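# Move the springy plastic panel from its rack into the frame

## Task

Lift the flexible plastic panel out of its rack and install it in the metal frame. It counts only if both ends sit fully in the grooves of the two posts, the bottom edge rests on the sill along its whole length, and the panel stays upright with nothing holding it.

## Robot and tools

Robot: two UR7e-type six-joint arms, left_arm and right_arm, each with a Robotiq 140 mm two-finger gripper and a wrist camera. The fingers can fold at a hinge. A part held in the outer quarter of the pads, near the fingertips, is squeezed as commanded. A part held nearer the palm can be pulled inward, held loosely or too hard, or let go. Fingers pressed tip-first into a surface fold easily, so a move can pass the surface with little sign of contact.

Frames: the scene frame has its origin at table height, midway between the nominal arm bases, with +z up and +x out over the table. left_arm is on the +y side; the camera names do not follow this. Gripper poses, velocities and wrist-camera poses are reported in each arm's own base frame. Calibrated bases: left_arm (-0.059, +0.450, +0.027) m, yaw quat (1, 0, 0, +0.030); right_arm (+0.051, -0.519, +0.027) m, quat (1, 0, 0, -0.011). end_effector_position is the pinch point between closed pads; the fingers point along the gripper's +z and close along its y. Reported poses can be a few cm off.

Row layout, used by execute_actions and move: one flat list of 18 numbers in [-1, 1] covering both arms. Numbers 1-9 are left_arm and 10-18 are right_arm. Within each arm there are six joint numbers, then gripper position, force_limit and speed. The joint order is unusual: shoulder pan, wrist 2, wrist 1, shoulder lift, wrist 3, elbow. Result lists by joint use this same order. Joint numbers are offsets, not poses: 1.0 = 2.222 rad, added to the arm's Joint targets as they were when the action (or move) began. They are not added to the previous row, and repeating an offset in a new action moves further. Send 0 for all six to keep an arm where it is. Stated joint ranges are ±6.283 rad, except the elbow at ±3.142. An action that would push a joint more than 0.010 rad beyond its range is refused for both arms.

Gripper numbers are absolute commands, not offsets. position: +1 is fully open (140 mm), about -0.8 is where the pads meet, and -1 closes until blocked. force_limit from -1 to +1 gives roughly 14 N to 58 N per pad on a slow close. A faster speed squeezes harder. speed -1/0/+1 is about 30/140/250 mm/s. To leave a gripper alone, resend its last three numbers.

execute_actions(actions, cameras): actions is a list of actions. Each action is a list of up to 15 rows, one per 1/30 s step; a short action repeats its last row. An empty list returns the state with all camera images.

move(target, speed, blend, stop_force, zero, blocking, cameras): target is one 18-number row, or a list of up to 15 rows. Every row's offsets count from the same starting Joint targets. Joints follow interpolated paths, so gripper paths curve. There is no collision avoidance. speed is the top joint speed in rad/s (0.01-3.14, default 0.5). blend, in rad, rounds the corners between list targets. stop_force, in N (3-120), ends an arm's path when its wrist sensor feels that much push. Use it with a slow speed for touching. Leave it out when backing away from a contact. zero (default true) re-zeroes the sensor first. blocking=false returns early, but cannot be combined with stop_force. The result adds a 'move:' line: done, off_target, moving, held or fault, with limits=held if steps were withheld.

wait(seconds 0-10) lets time pass. stop brakes a running move. zoom_image(camera, region [x0,y0,x1,y1] in pixels, max 504x504) enlarges part of the newest image. zero_wrist_force(arm) re-zeros that sensor. read_manual gives only licence text. finished_scene(scene) ends the scene irreversibly, so call it only once the panel is seated and released.

Cameras (672x504): cam_head_left, cam_head_right, cam_high, cam_low, cam_left_wrist, cam_right_wrist.

Results: Joint positions, velocities, targets and torques are given per arm in the joint order above. 'Joint targets' is the base for your next offsets. Each gripper reports position_measured in counts: 3 is open, about 75 is 100 mm, 139 is 60 mm, 200 is 20 mm, 230 is pads touching. object_status codes:
- 0: moving
- 1: blocked while opening
- 2: blocked while closing (a grip)
- 3: reached the command or pads met
Wrist force and torque are in the gripper's axes. 'joint sent to its limit' and 'joint command not followed' (the clearance check between arms) may also appear.

To tighten a grip, raise force_limit and change position slightly, for example -1 to -0.98. To loosen it, open and close again slowly.

Hazards to avoid:
- Contact torque at a joint's load limit (wrist 26.3 N m, others 141), or about 150 N of outside force, stops that arm for 10 s.
- Hot motors (MOTOR HOT at 70 °C) lock an arm for 30-60 s at 85 °C.
- The arms are stiff, so aiming even slightly past a firm contact can fault.
- Hard hits on fixed objects, presses between the arms, gripping the other arm's fingers, dropping the panel, releasing it while it moves, or anything leaving the table will hurt or fail the scene.
- Strong twisting of a gripper against a stiff object is also penalised.

After a large move, check Joint positions, since the arm may lag its targets.

Each tool is called after ">>>" as name(argument=value, ...), one argument or row to a line, values as JSON.

## Session

>>> execute_actions(
  actions=[],
)

Scene clock: 0.00 s.
left_arm: end_effector_position=(+0.1117, -0.4983, +0.3037) position_measured=3 object_status=3 end_effector_quat_wxyz=(+0.117, +0.847, +0.249, +0.455) | right_arm: end_effector_position=(+0.8132, +0.2905, +0.2781) position_measured=3 object_status=3 end_effector_quat_wxyz=(-0.273, +0.673, +0.054, +0.685)
Joint names: [shoulder pan, wrist 2, wrist 1, shoulder lift, wrist 3, elbow]
Joint positions: left_arm=[-2.106 -0.799 -1.011 -1.468 0.18 1.584] | right_arm=[0.037 -1.15 -4.135 -0.769 3.48 1.666]
Joint velocities: within noise
Joint torques (N m): no reading
Wrist force (N): no reading
Wrist torque (N m): no reading
Wrist force, peak (N): no reading
Joint targets: left_arm=[-2.106 -0.799 -1.011 -1.468 0.180 1.584] | right_arm=[0.037 -1.150 -4.135 -0.769 3.480 1.666]
Tool commands: left_gripper/position=+1.0 left_gripper/force_limit=+1.0 left_gripper/speed=+1.0 right_gripper/position=+1.0 right_gripper/force_limit=+1.0 right_gripper/speed=+1.0

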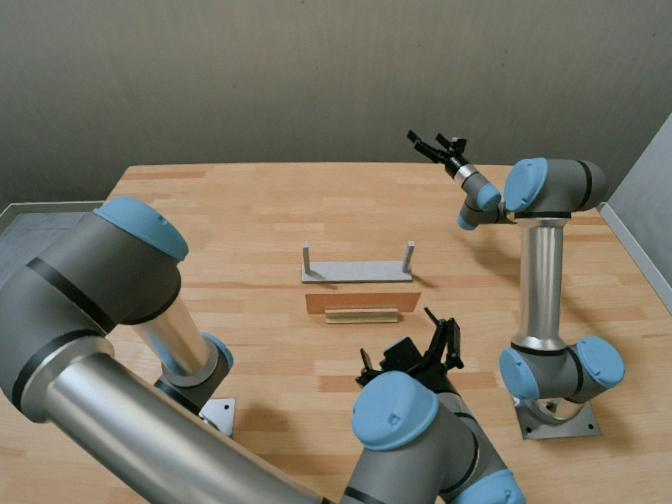

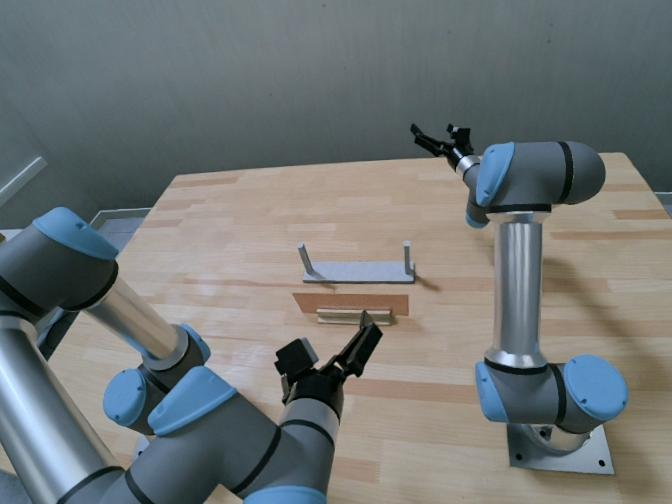

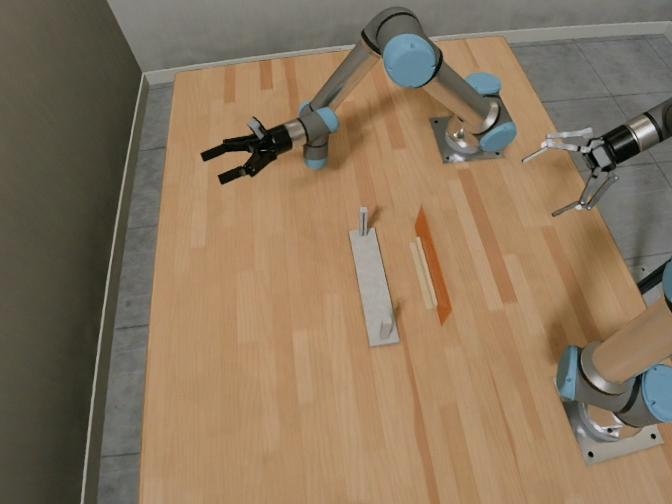

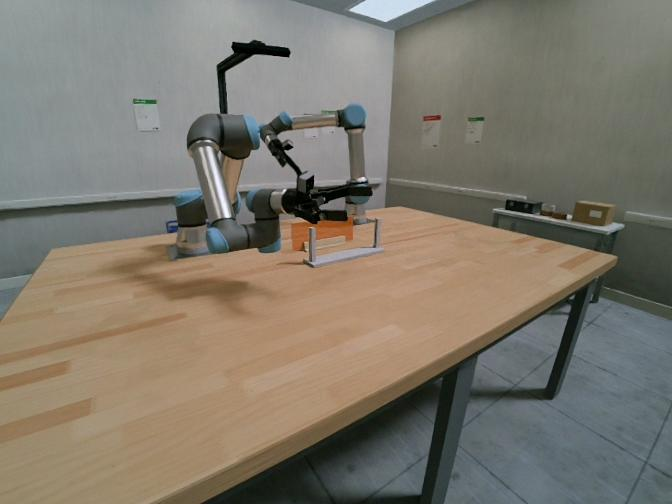

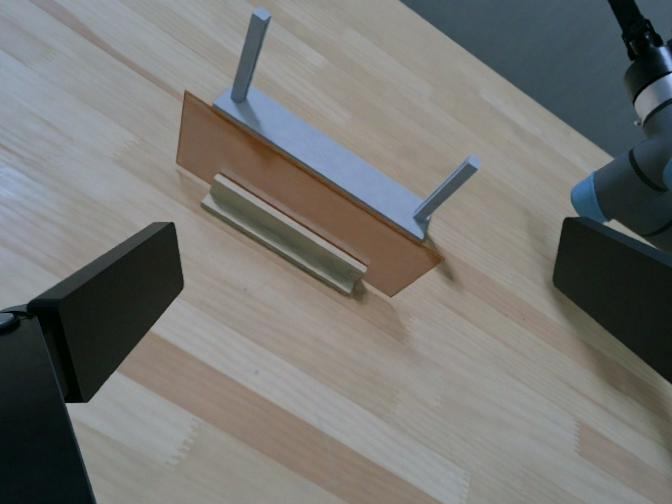

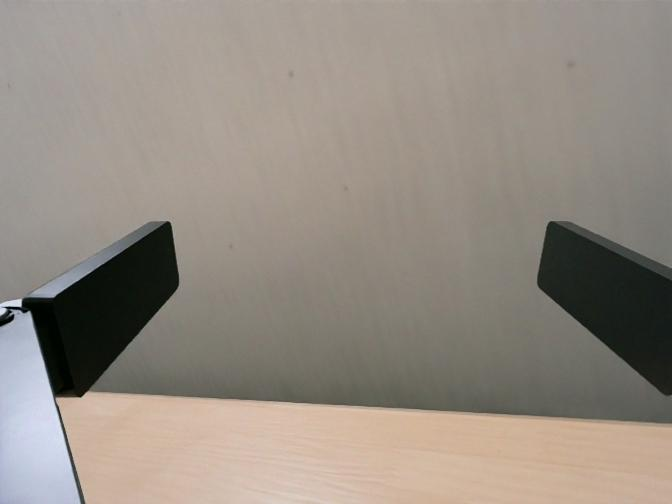

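>>> zoom_image(
  camera="cam_left_wrist",
  region=[150, 0, 500, 310],
)

>>> zoom_image(
  camera="cam_high",
  region=[320, 180, 480, 360],
)

>>> zoom_image(
  camera="cam_head_left",
  region=[280, 220, 460, 350],
)

>>> zoom_image(
  camera="cam_head_right",
  region=[270, 220, 450, 350],
)

>>> zoom_image(
  camera="cam_low",
  region=[270, 180, 420, 290],
)

Scaled by 1.440 from the camera's 672x504 image, which has a finer 960x720 frame.

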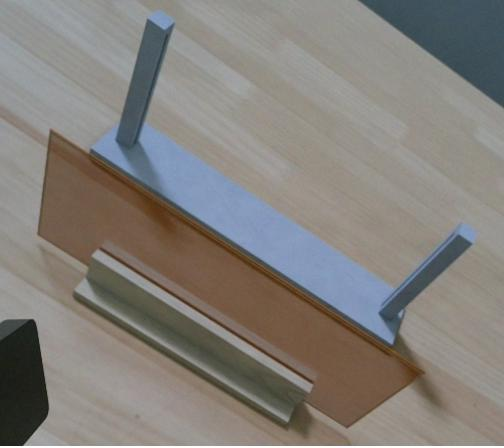

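Scaled by 2.800 from the camera's 672x504 image, which has a finer 960x720 frame.

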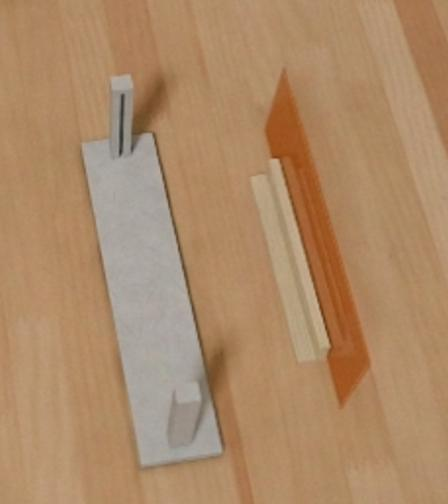

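Scaled by 2.800 from the camera's 672x504 image, which has a finer 960x720 frame.

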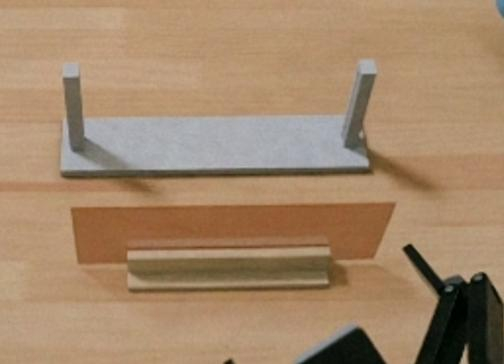

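Scaled by 2.800 from the camera's 672x504 image, which has a finer 960x720 frame.

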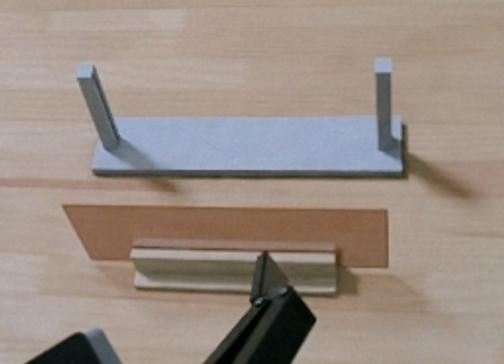

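Scaled by 3.360 from the camera's 672x504 image, which has a finer 960x720 frame.

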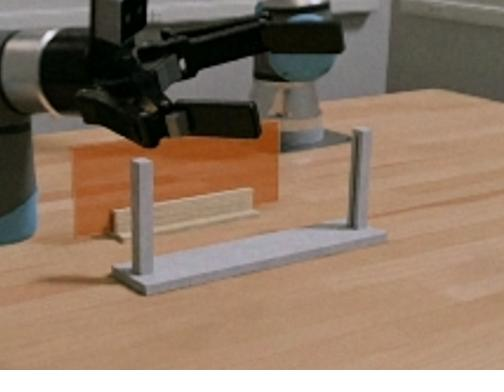

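>>> zoom_image(
  camera="cam_left_wrist",
  region=[160, 80, 320, 240],
)

>>> zoom_image(
  camera="cam_left_wrist",
  region=[300, 140, 500, 310],
)

>>> zoom_image(
  camera="cam_left_wrist",
  region=[200, 0, 300, 120],
)

>>> zoom_image(
  camera="cam_high",
  region=[340, 195, 400, 255],
)

>>> zoom_image(
  camera="cam_low",
  region=[285, 210, 345, 275],
)

>>> zoom_image(
  camera="cam_low",
  region=[340, 205, 400, 265],
)

Scaled by 3.150 from the camera's 672x504 image, which has a finer 960x720 frame.

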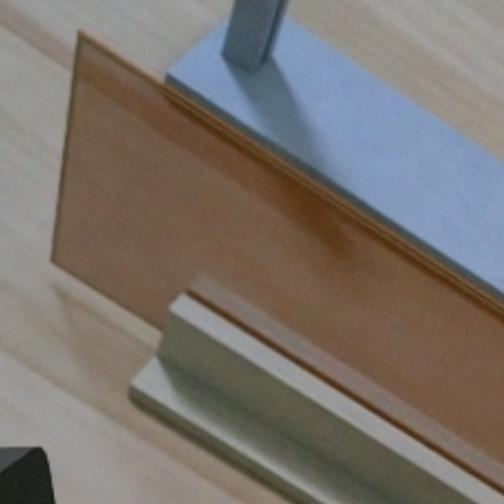

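Scaled by 2.520 from the camera's 672x504 image, which has a finer 960x720 frame.

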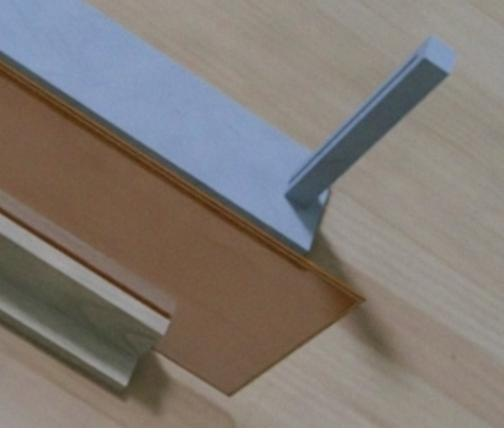

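Scaled by 4.200 from the camera's 672x504 image, which has a finer 960x720 frame.

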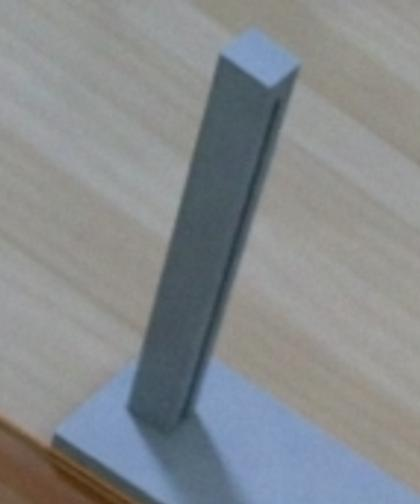

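Scaled by 8.400 from the camera's 672x504 image, which has a finer 960x720 frame.

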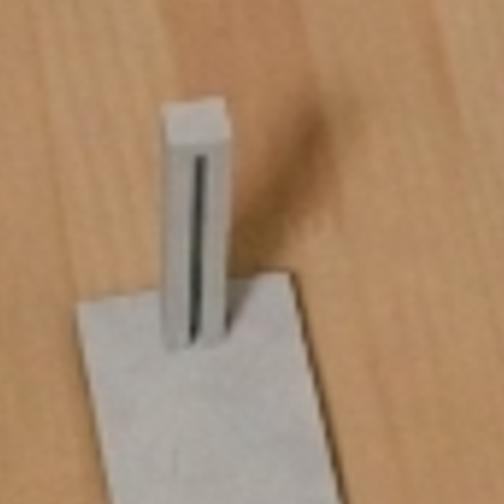

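Scaled by 7.754 from the camera's 672x504 image, which has a finer 960x720 frame.

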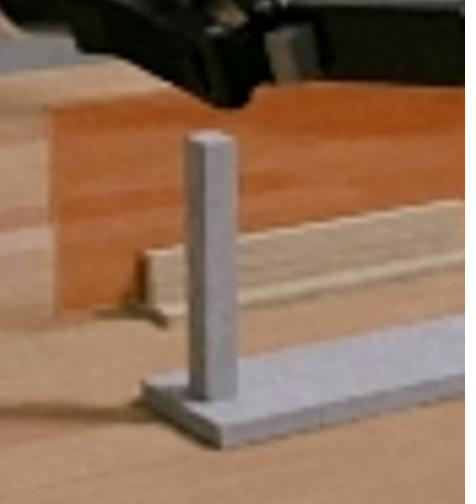

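Scaled by 8.400 from the camera's 672x504 image, which has a finer 960x720 frame.

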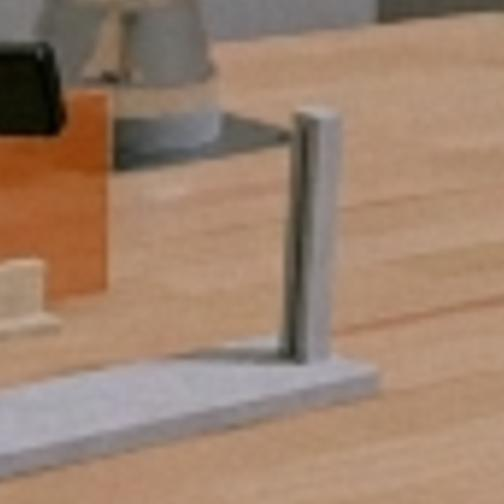

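>>> move(
  target=[0.47111, -0.34734, -0.31341, -0.05068, 0.17624, 0.05995, 1.0, 1.0, 1.0, 0.29023, -0.18938, 0.99, -0.40544, 0.85162, 0.0608, 1.0, 1.0, 1.0],
  speed=1.2,
  cameras=["cam_left_wrist", "cam_right_wrist", "cam_high"],
)

Scene clock: 126.40 s.
left_arm: end_effector_position=(+0.3532, -0.3570, +0.2232) position_measured=3 object_status=3 end_effector_quat_wxyz=(+0.000, +0.728, +0.686, +0.000) | right_arm: end_effector_position=(+0.3166, +0.4286, +0.2546) position_measured=3 object_status=3 end_effector_quat_wxyz=(-0.116, +0.710, -0.694, +0.013)
Joint names: [shoulder pan, wrist 2, wrist 1, shoulder lift, wrist 3, elbow]
Joint positions: left_arm=[-1.06 -1.57 -1.707 -1.581 0.571 1.717] | right_arm=[0.682 -1.571 -1.935 -1.67 5.371 1.801]
Joint torques (N m): left_arm=[12.46 -1.75 -3.68 -38.16 1.51 -13.09] | right_arm=[11.97 -2.45 -2.1 -27.43 1.59 -14.08]
Wrist force (N): left_arm=[-1.4 -0.7 -2.8] | right_arm=[4.9 1.7 3.4]
Wrist torque (N m): left_arm=[0.03 0.23 -0.31] | right_arm=[0.62 -1.14 -0.27]
Wrist force, peak (N): left_arm=[-1.6 -1.2 -2.9] | right_arm=[5.4 3.0 2.9]
Joint targets: left_arm=[-1.059 -1.571 -1.708 -1.581 0.571 1.717] | right_arm=[0.682 -1.571 -1.935 -1.670 5.372 1.801]
move: done
Images, in order (width x height): cam_high 672x504, cam_left_wrist 672x504, cam_right_wrist 672x504.

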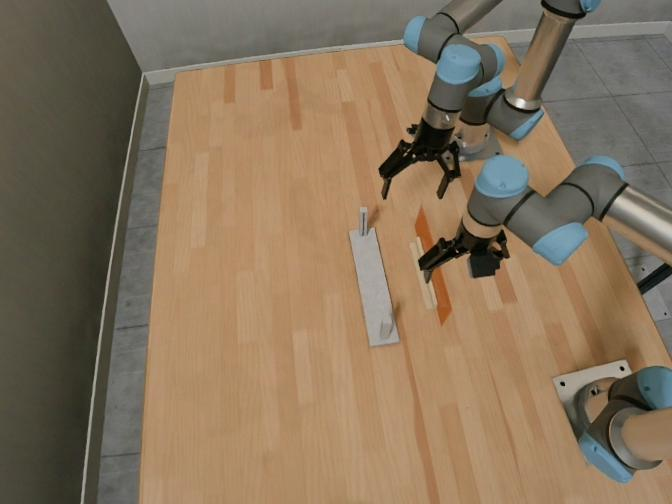

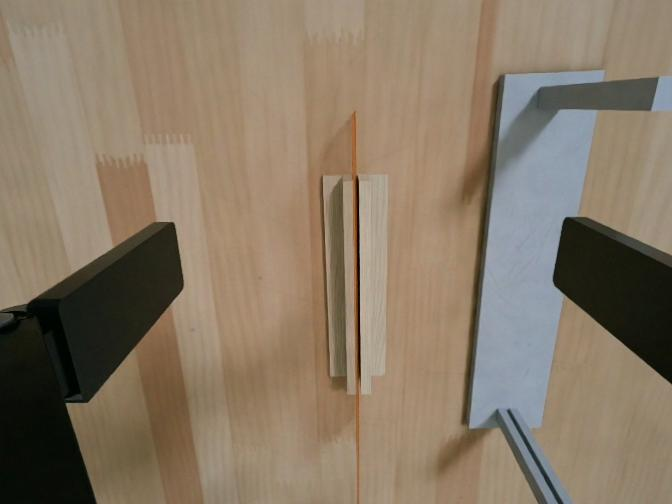

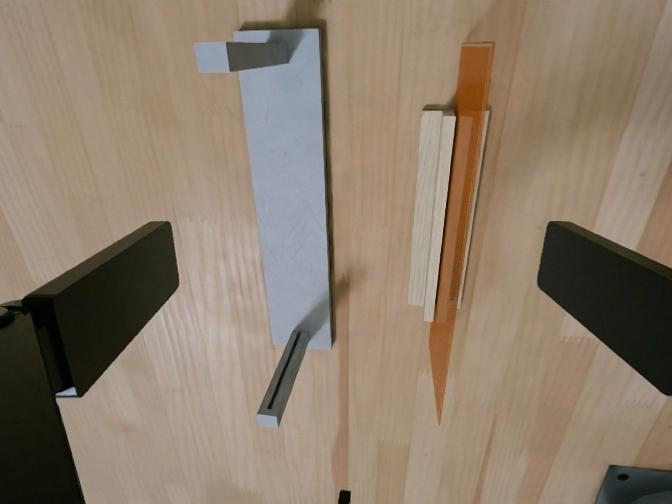

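>>> move(
  target=[0, 0, 0, 0, 0, 0, 1.0, 1.0, 1.0, 0, 0, 0.10495, 0, 0, 0, 1.0, 1.0, 1.0],
  speed=0.5,
  cameras=["cam_right_wrist", "cam_head_left", "cam_head_right"],
)

Scene clock: 130.73 s.
left_arm: end_effector_position=(+0.3532, -0.3570, +0.2232) position_measured=3 object_status=3 end_effector_quat_wxyz=(+0.000, +0.728, +0.686, +0.000) | right_arm: end_effector_position=(+0.2629, +0.3850, +0.2231) position_measured=3 object_status=3 end_effector_quat_wxyz=(+0.000, +0.715, -0.699, +0.000)
Joint names: [shoulder pan, wrist 2, wrist 1, shoulder lift, wrist 3, elbow]
Joint positions: left_arm=[-1.059 -1.571 -1.708 -1.581 0.571 1.717] | right_arm=[0.682 -1.571 -1.702 -1.67 5.372 1.801]
Joint torques (N m): left_arm=[11.24 -1.64 -3.8 -38.82 1.48 -13] | right_arm=[11.42 -2.33 -2.02 -25.52 1.76 -15.44]
Wrist force (N): left_arm=[-1.4 -1.0 -2.7] | right_arm=[4.4 0.9 3.4]
Wrist torque (N m): left_arm=[-0.03 0.24 -0.30] | right_arm=[0.47 -1.05 -0.31]
Wrist force, peak (N): left_arm=[-1.5 -1.2 -2.9] | right_arm=[5.1 1.7 3.6]
Joint targets: left_arm=[-1.059 -1.571 -1.708 -1.581 0.571 1.717] | right_arm=[0.682 -1.571 -1.702 -1.670 5.372 1.801]
move: done
Images, in order (width x height): cam_head_left 672x504, cam_head_right 672x504, cam_right_wrist 672x504.

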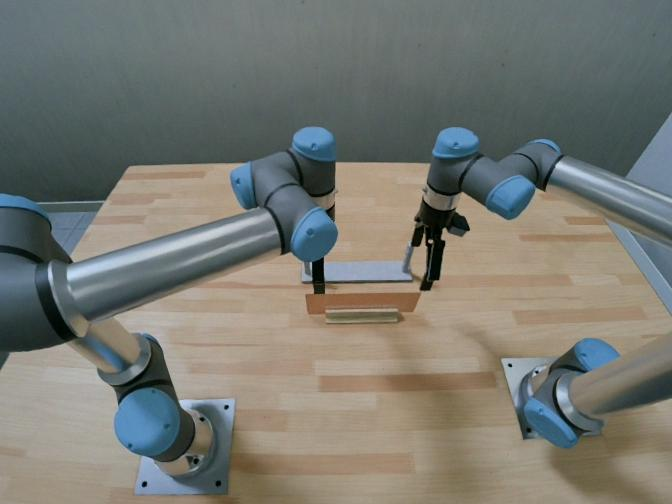

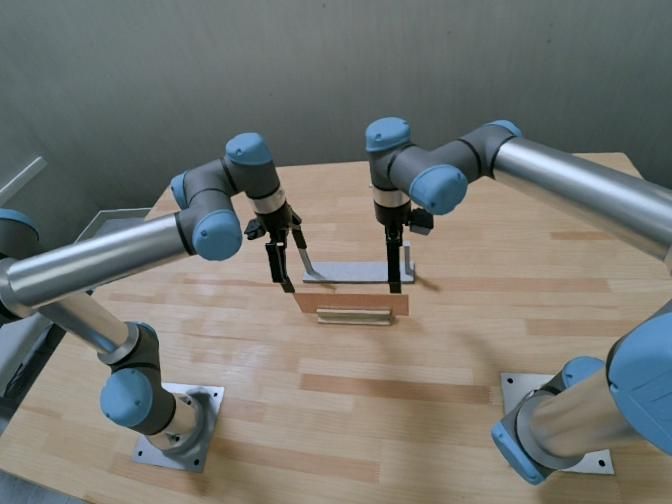

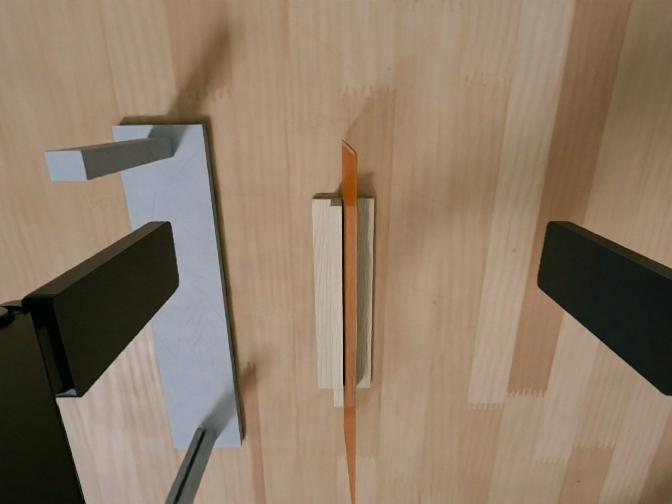

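>>> zoom_image(
  camera="cam_right_wrist",
  region=[280, 120, 420, 260],
)

>>> zoom_image(
  camera="cam_right_wrist",
  region=[20, 100, 260, 280],
)

>>> zoom_image(
  camera="cam_right_wrist",
  region=[130, 350, 400, 504],
)

Scaled by 3.600 from the camera's 672x504 image, which has a finer 960x720 frame.

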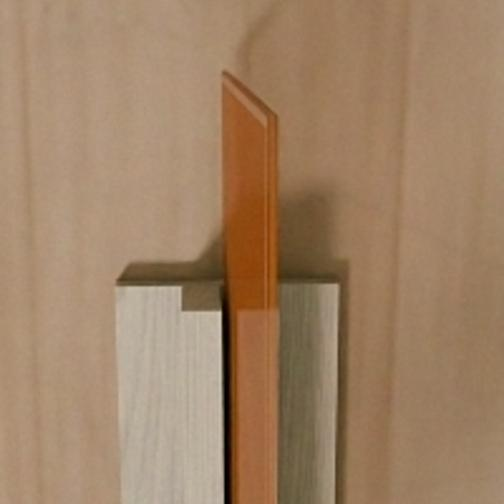

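Scaled by 2.100 from the camera's 672x504 image, which has a finer 960x720 frame.

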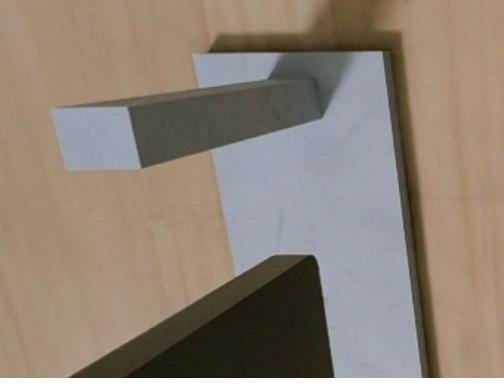

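Scaled by 1.867 from the camera's 672x504 image, which has a finer 960x720 frame.

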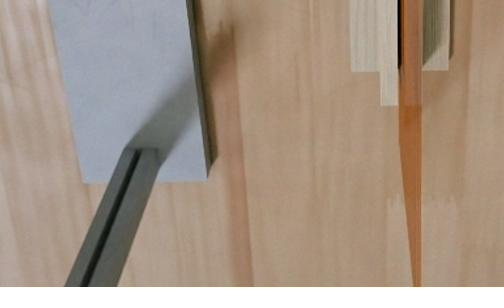

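>>> wait(
  seconds=0,
  cameras=["cam_left_wrist", "cam_right_wrist", "cam_low"],
)

>>> zoom_image(
  camera="cam_left_wrist",
  region=[310, 90, 410, 190],
)

>>> zoom_image(
  camera="cam_left_wrist",
  region=[490, 60, 672, 130],
)

>>> zoom_image(
  camera="cam_left_wrist",
  region=[450, 370, 600, 504],
)

>>> zoom_image(
  camera="cam_right_wrist",
  region=[130, 400, 280, 504],
)

>>> zoom_image(
  camera="cam_low",
  region=[270, 170, 420, 290],
)

Scene clock: 149.13 s.
left_arm: end_effector_position=(+0.3532, -0.3570, +0.2232) position_measured=3 object_status=3 end_effector_quat_wxyz=(+0.000, +0.728, +0.686, +0.000) | right_arm: end_effector_position=(+0.2628, +0.3849, +0.2231) position_measured=3 object_status=3 end_effector_quat_wxyz=(+0.000, +0.715, -0.699, +0.000)
Joint names: [shoulder pan, wrist 2, wrist 1, shoulder lift, wrist 3, elbow]
Joint positions: left_arm=[-1.059 -1.571 -1.708 -1.581 0.571 1.717] | right_arm=[0.682 -1.571 -1.702 -1.67 5.372 1.801]
Joint torques (N m): left_arm=[10.57 -1.72 -3.87 -38.71 1.34 -12.89] | right_arm=[10.93 -2.18 -1.53 -21.97 1.73 -22.6]
Wrist force (N): left_arm=[-1.6 -0.7 -2.7] | right_arm=[4.4 1.0 3.5]
Wrist torque (N m): left_arm=[0.03 0.27 -0.30] | right_arm=[0.49 -1.06 -0.32]
Wrist force, peak (N): left_arm=[-1.6 -1.1 -2.8] | right_arm=[4.4 1.0 3.7]
Joint targets: left_arm=[-1.059 -1.571 -1.708 -1.581 0.571 1.717] | right_arm=[0.682 -1.571 -1.702 -1.670 5.372 1.801]
Tool commands: left_gripper/position=+1.0 left_gripper/force_limit=+1.0 left_gripper/speed=+1.0 right_gripper/position=+1.0 right_gripper/force_limit=+1.0 right_gripper/speed=+1.0
Images, in order (width x height): cam_low 672x504, cam_left_wrist 672x504, cam_right_wrist 672x504.

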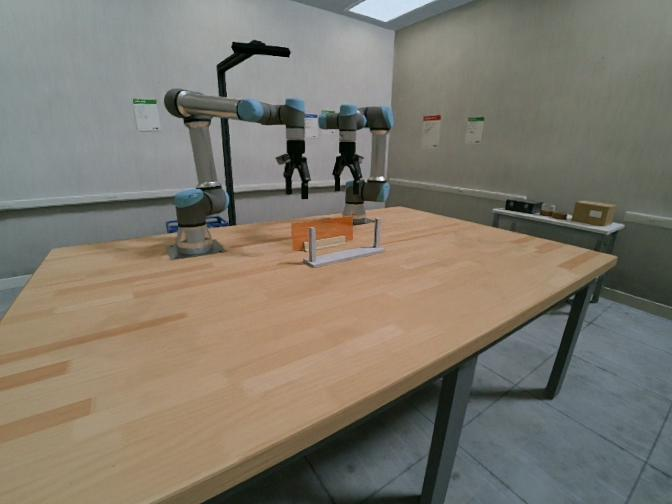

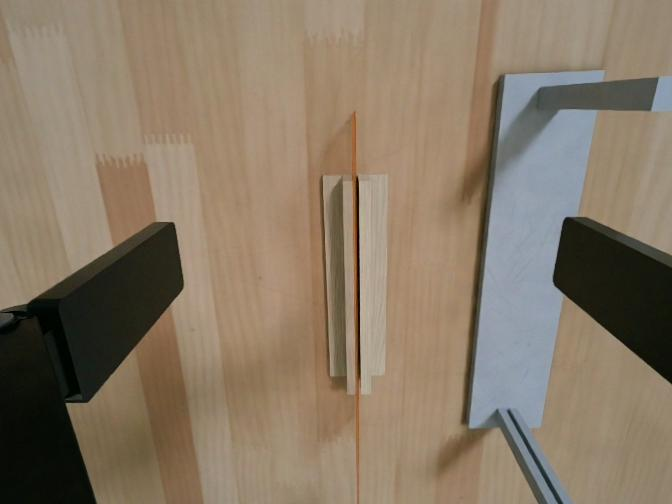

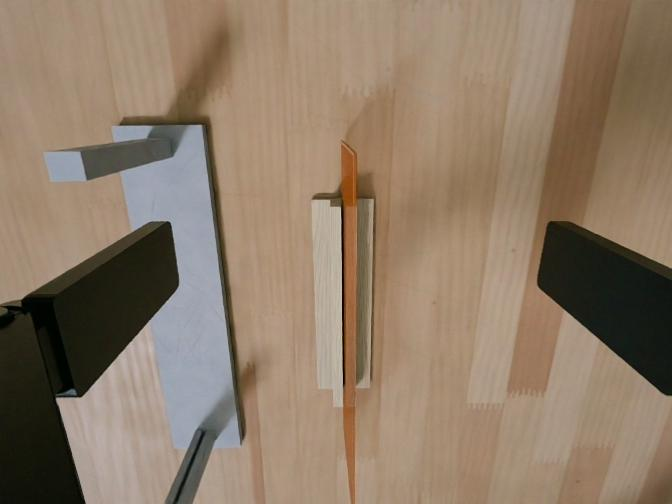

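Scaled by 5.040 from the camera's 672x504 image, which has a finer 960x720 frame.

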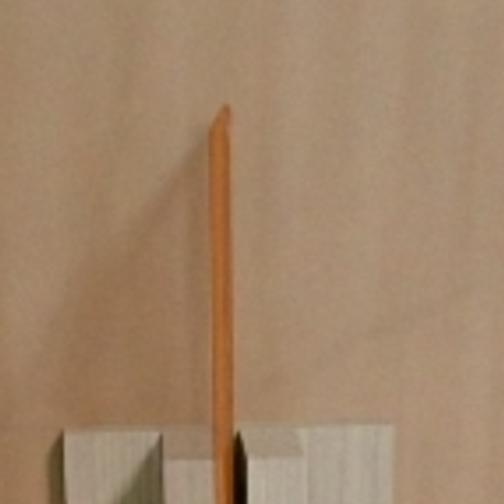

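Scaled by 2.769 from the camera's 672x504 image, which has a finer 960x720 frame.

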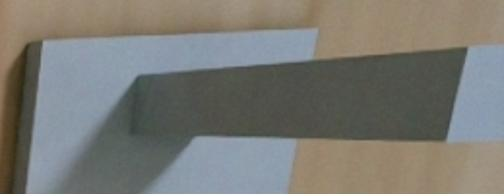

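Scaled by 3.360 from the camera's 672x504 image, which has a finer 960x720 frame.

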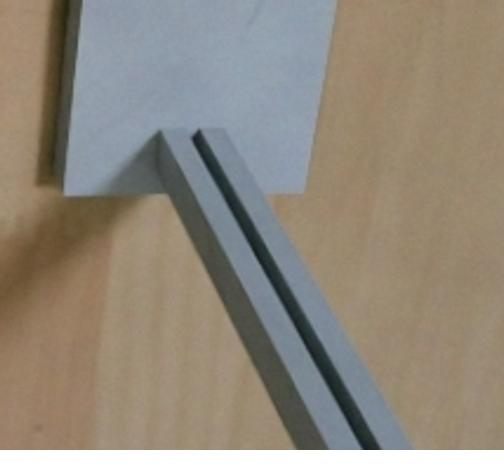

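Scaled by 3.360 from the camera's 672x504 image, which has a finer 960x720 frame.

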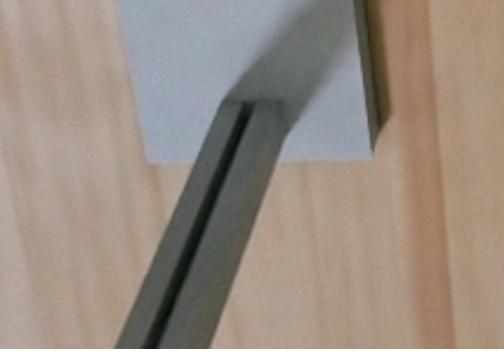

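Scaled by 3.360 from the camera's 672x504 image, which has a finer 960x720 frame.

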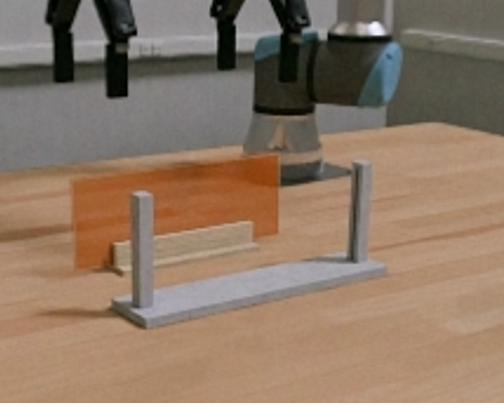

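>>> move(
  target=[0.00245, 0.0001, -0.0822, 0.01373, -0.00911, 0.06901, -0.08, 1.0, 0.0, 0.0146, 0.0001, -0.08458, 0.02639, 0.00654, 0.05829, -0.08, 1.0, 0.0],
  speed=0.3,
  cameras=["cam_left_wrist", "cam_right_wrist"],
)

>>> zoom_image(
  camera="cam_left_wrist",
  region=[240, 20, 480, 260],
)

>>> zoom_image(
  camera="cam_right_wrist",
  region=[240, 20, 480, 260],
)

Scene clock: 282.73 s.
left_arm: end_effector_position=(+0.3534, -0.3519, +0.1530) position_measured=139 object_status=3 end_effector_quat_wxyz=(+0.000, +0.719, +0.695, +0.000) | right_arm: end_effector_position=(+0.2564, +0.3988, +0.1531) position_measured=139 object_status=3 end_effector_quat_wxyz=(+0.000, +0.721, -0.693, +0.000)
Joint names: [shoulder pan, wrist 2, wrist 1, shoulder lift, wrist 3, elbow]
Joint positions: left_arm=[-1.054 -1.57 -1.89 -1.55 0.551 1.87] | right_arm=[0.714 -1.57 -1.889 -1.611 5.386 1.93]
Joint torques (N m): left_arm=[10.68 1.53 -3.72 -15.58 -1.48 -12.25] | right_arm=[11.6 1.96 -4.69 -17.25 1.77 -13.92]
Wrist force (N): left_arm=[-1.0 -0.8 -2.5] | right_arm=[4.3 0.9 3.5]
Wrist torque (N m): left_arm=[0.01 0.17 -0.18] | right_arm=[0.46 -1.03 -0.32]
Wrist force, peak (N): left_arm=[-1.7 -0.9 -3.6] | right_arm=[4.2 1.2 4.3]
Joint targets: left_arm=[-1.054 -1.570 -1.890 -1.550 0.551 1.870] | right_arm=[0.714 -1.570 -1.890 -1.611 5.386 1.930]
move: done
Images, in order (width x height): cam_left_wrist 672x504, cam_right_wrist 672x504.

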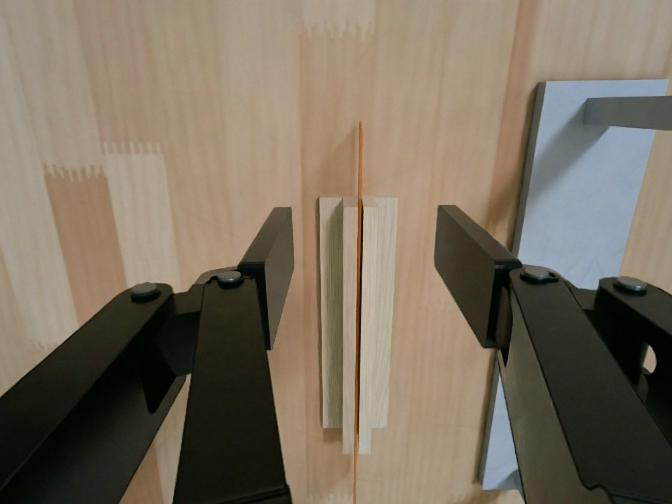

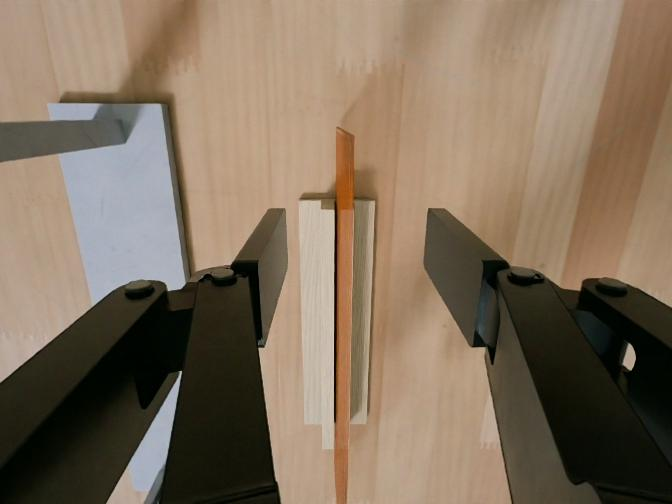

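Scaled by 2.100 from the camera's 672x504 image, which has a finer 960x720 frame.

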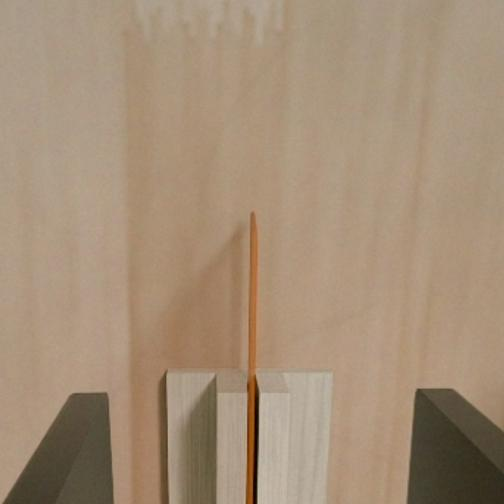

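Scaled by 2.100 from the camera's 672x504 image, which has a finer 960x720 frame.

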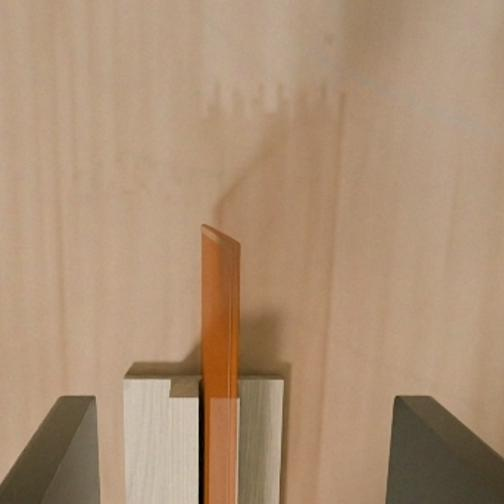

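>>> move(
  target=[-0.00098, -0.00036, -0.04281, 0.01264, -0.0013, 0.02982, -0.08, 1.0, 0.0, -0.00012, -0.00036, -0.04345, 0.01458, -0.00008, 0.02896, -0.08, 1.0, 0.0],
  speed=0.15,
  cameras=["cam_left_wrist", "cam_right_wrist", "cam_low"],
)

>>> zoom_image(
  camera="cam_left_wrist",
  region=[260, 80, 460, 280],
)

>>> zoom_image(
  camera="cam_right_wrist",
  region=[260, 80, 460, 280],
)

>>> zoom_image(
  camera="cam_low",
  region=[270, 140, 420, 290],
)

Scene clock: 301.20 s.
left_arm: end_effector_position=(+0.3519, -0.3518, +0.1182) position_measured=139 object_status=3 end_effector_quat_wxyz=(+0.000, +0.719, +0.695, +0.000) | right_arm: end_effector_position=(+0.2567, +0.3986, +0.1180) position_measured=139 object_status=3 end_effector_quat_wxyz=(+0.000, +0.721, -0.693, +0.000)
Joint names: [shoulder pan, wrist 2, wrist 1, shoulder lift, wrist 3, elbow]
Joint positions: left_arm=[-1.056 -1.571 -1.985 -1.522 0.548 1.936] | right_arm=[0.714 -1.571 -1.986 -1.579 5.386 1.994]
Joint torques (N m): left_arm=[-8.05 -1.82 -4 -17.44 -1.51 -10.9] | right_arm=[-6.95 -2.46 -4.9 -15.61 -1.85 -10.65]
Wrist force (N): left_arm=[-1.1 -1.1 -2.6] | right_arm=[4.4 0.9 3.4]
Wrist torque (N m): left_arm=[-0.05 0.19 -0.19] | right_arm=[0.46 -1.07 -0.30]
Wrist force, peak (N): left_arm=[-1.2 -0.8 -2.9] | right_arm=[4.4 1.2 3.7]
Joint targets: left_arm=[-1.056 -1.571 -1.985 -1.522 0.548 1.937] | right_arm=[0.714 -1.571 -1.986 -1.579 5.386 1.994]
move: done
Images, in order (width x height): cam_low 672x504, cam_left_wrist 672x504, cam_right_wrist 672x504.

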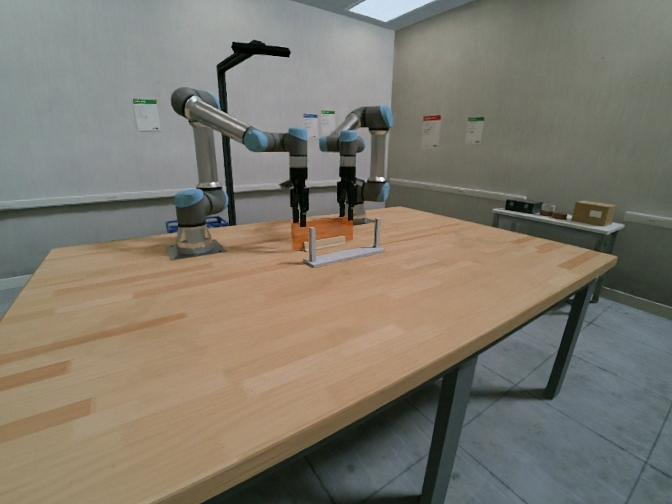

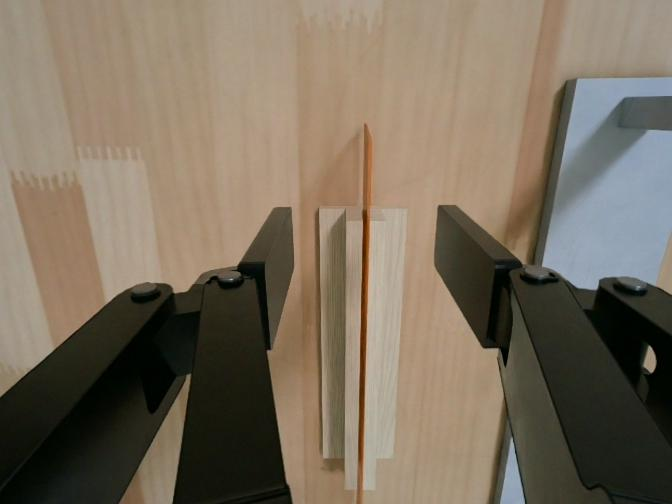

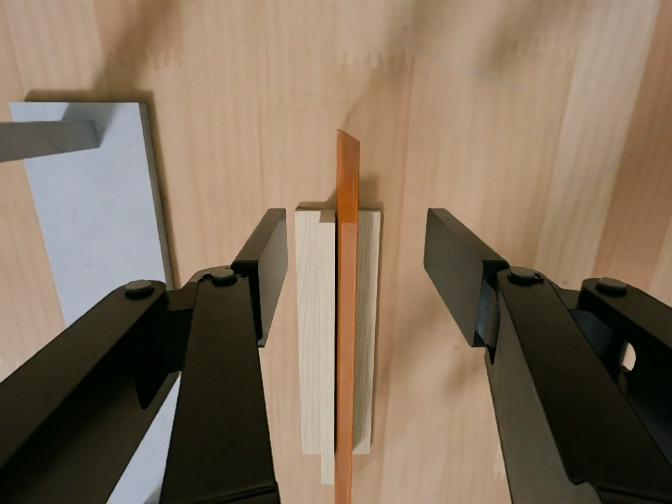

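Scaled by 2.520 from the camera's 672x504 image, which has a finer 960x720 frame.

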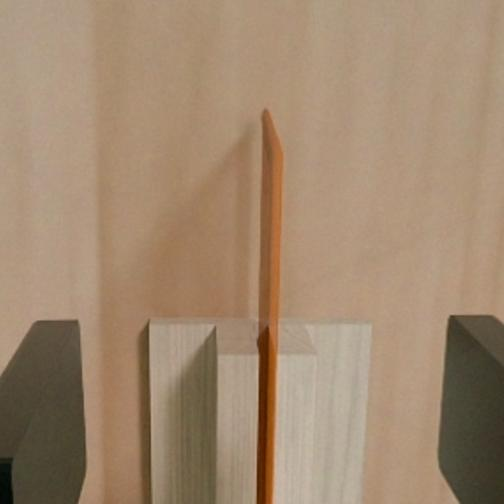

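Scaled by 2.520 from the camera's 672x504 image, which has a finer 960x720 frame.

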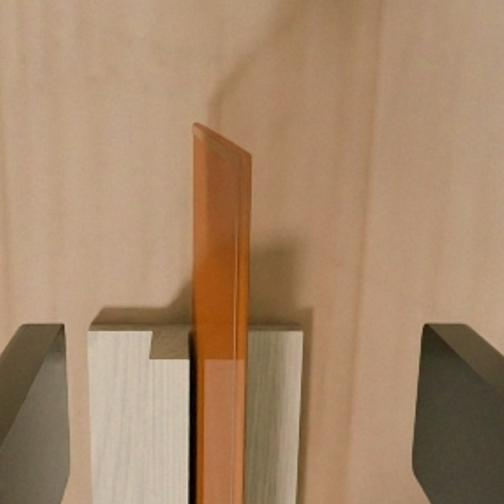

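Scaled by 3.360 from the camera's 672x504 image, which has a finer 960x720 frame.

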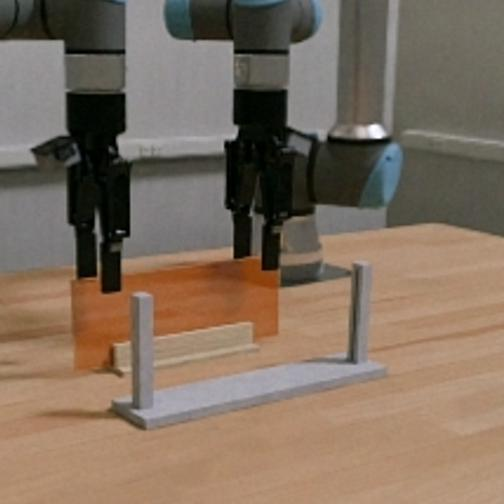

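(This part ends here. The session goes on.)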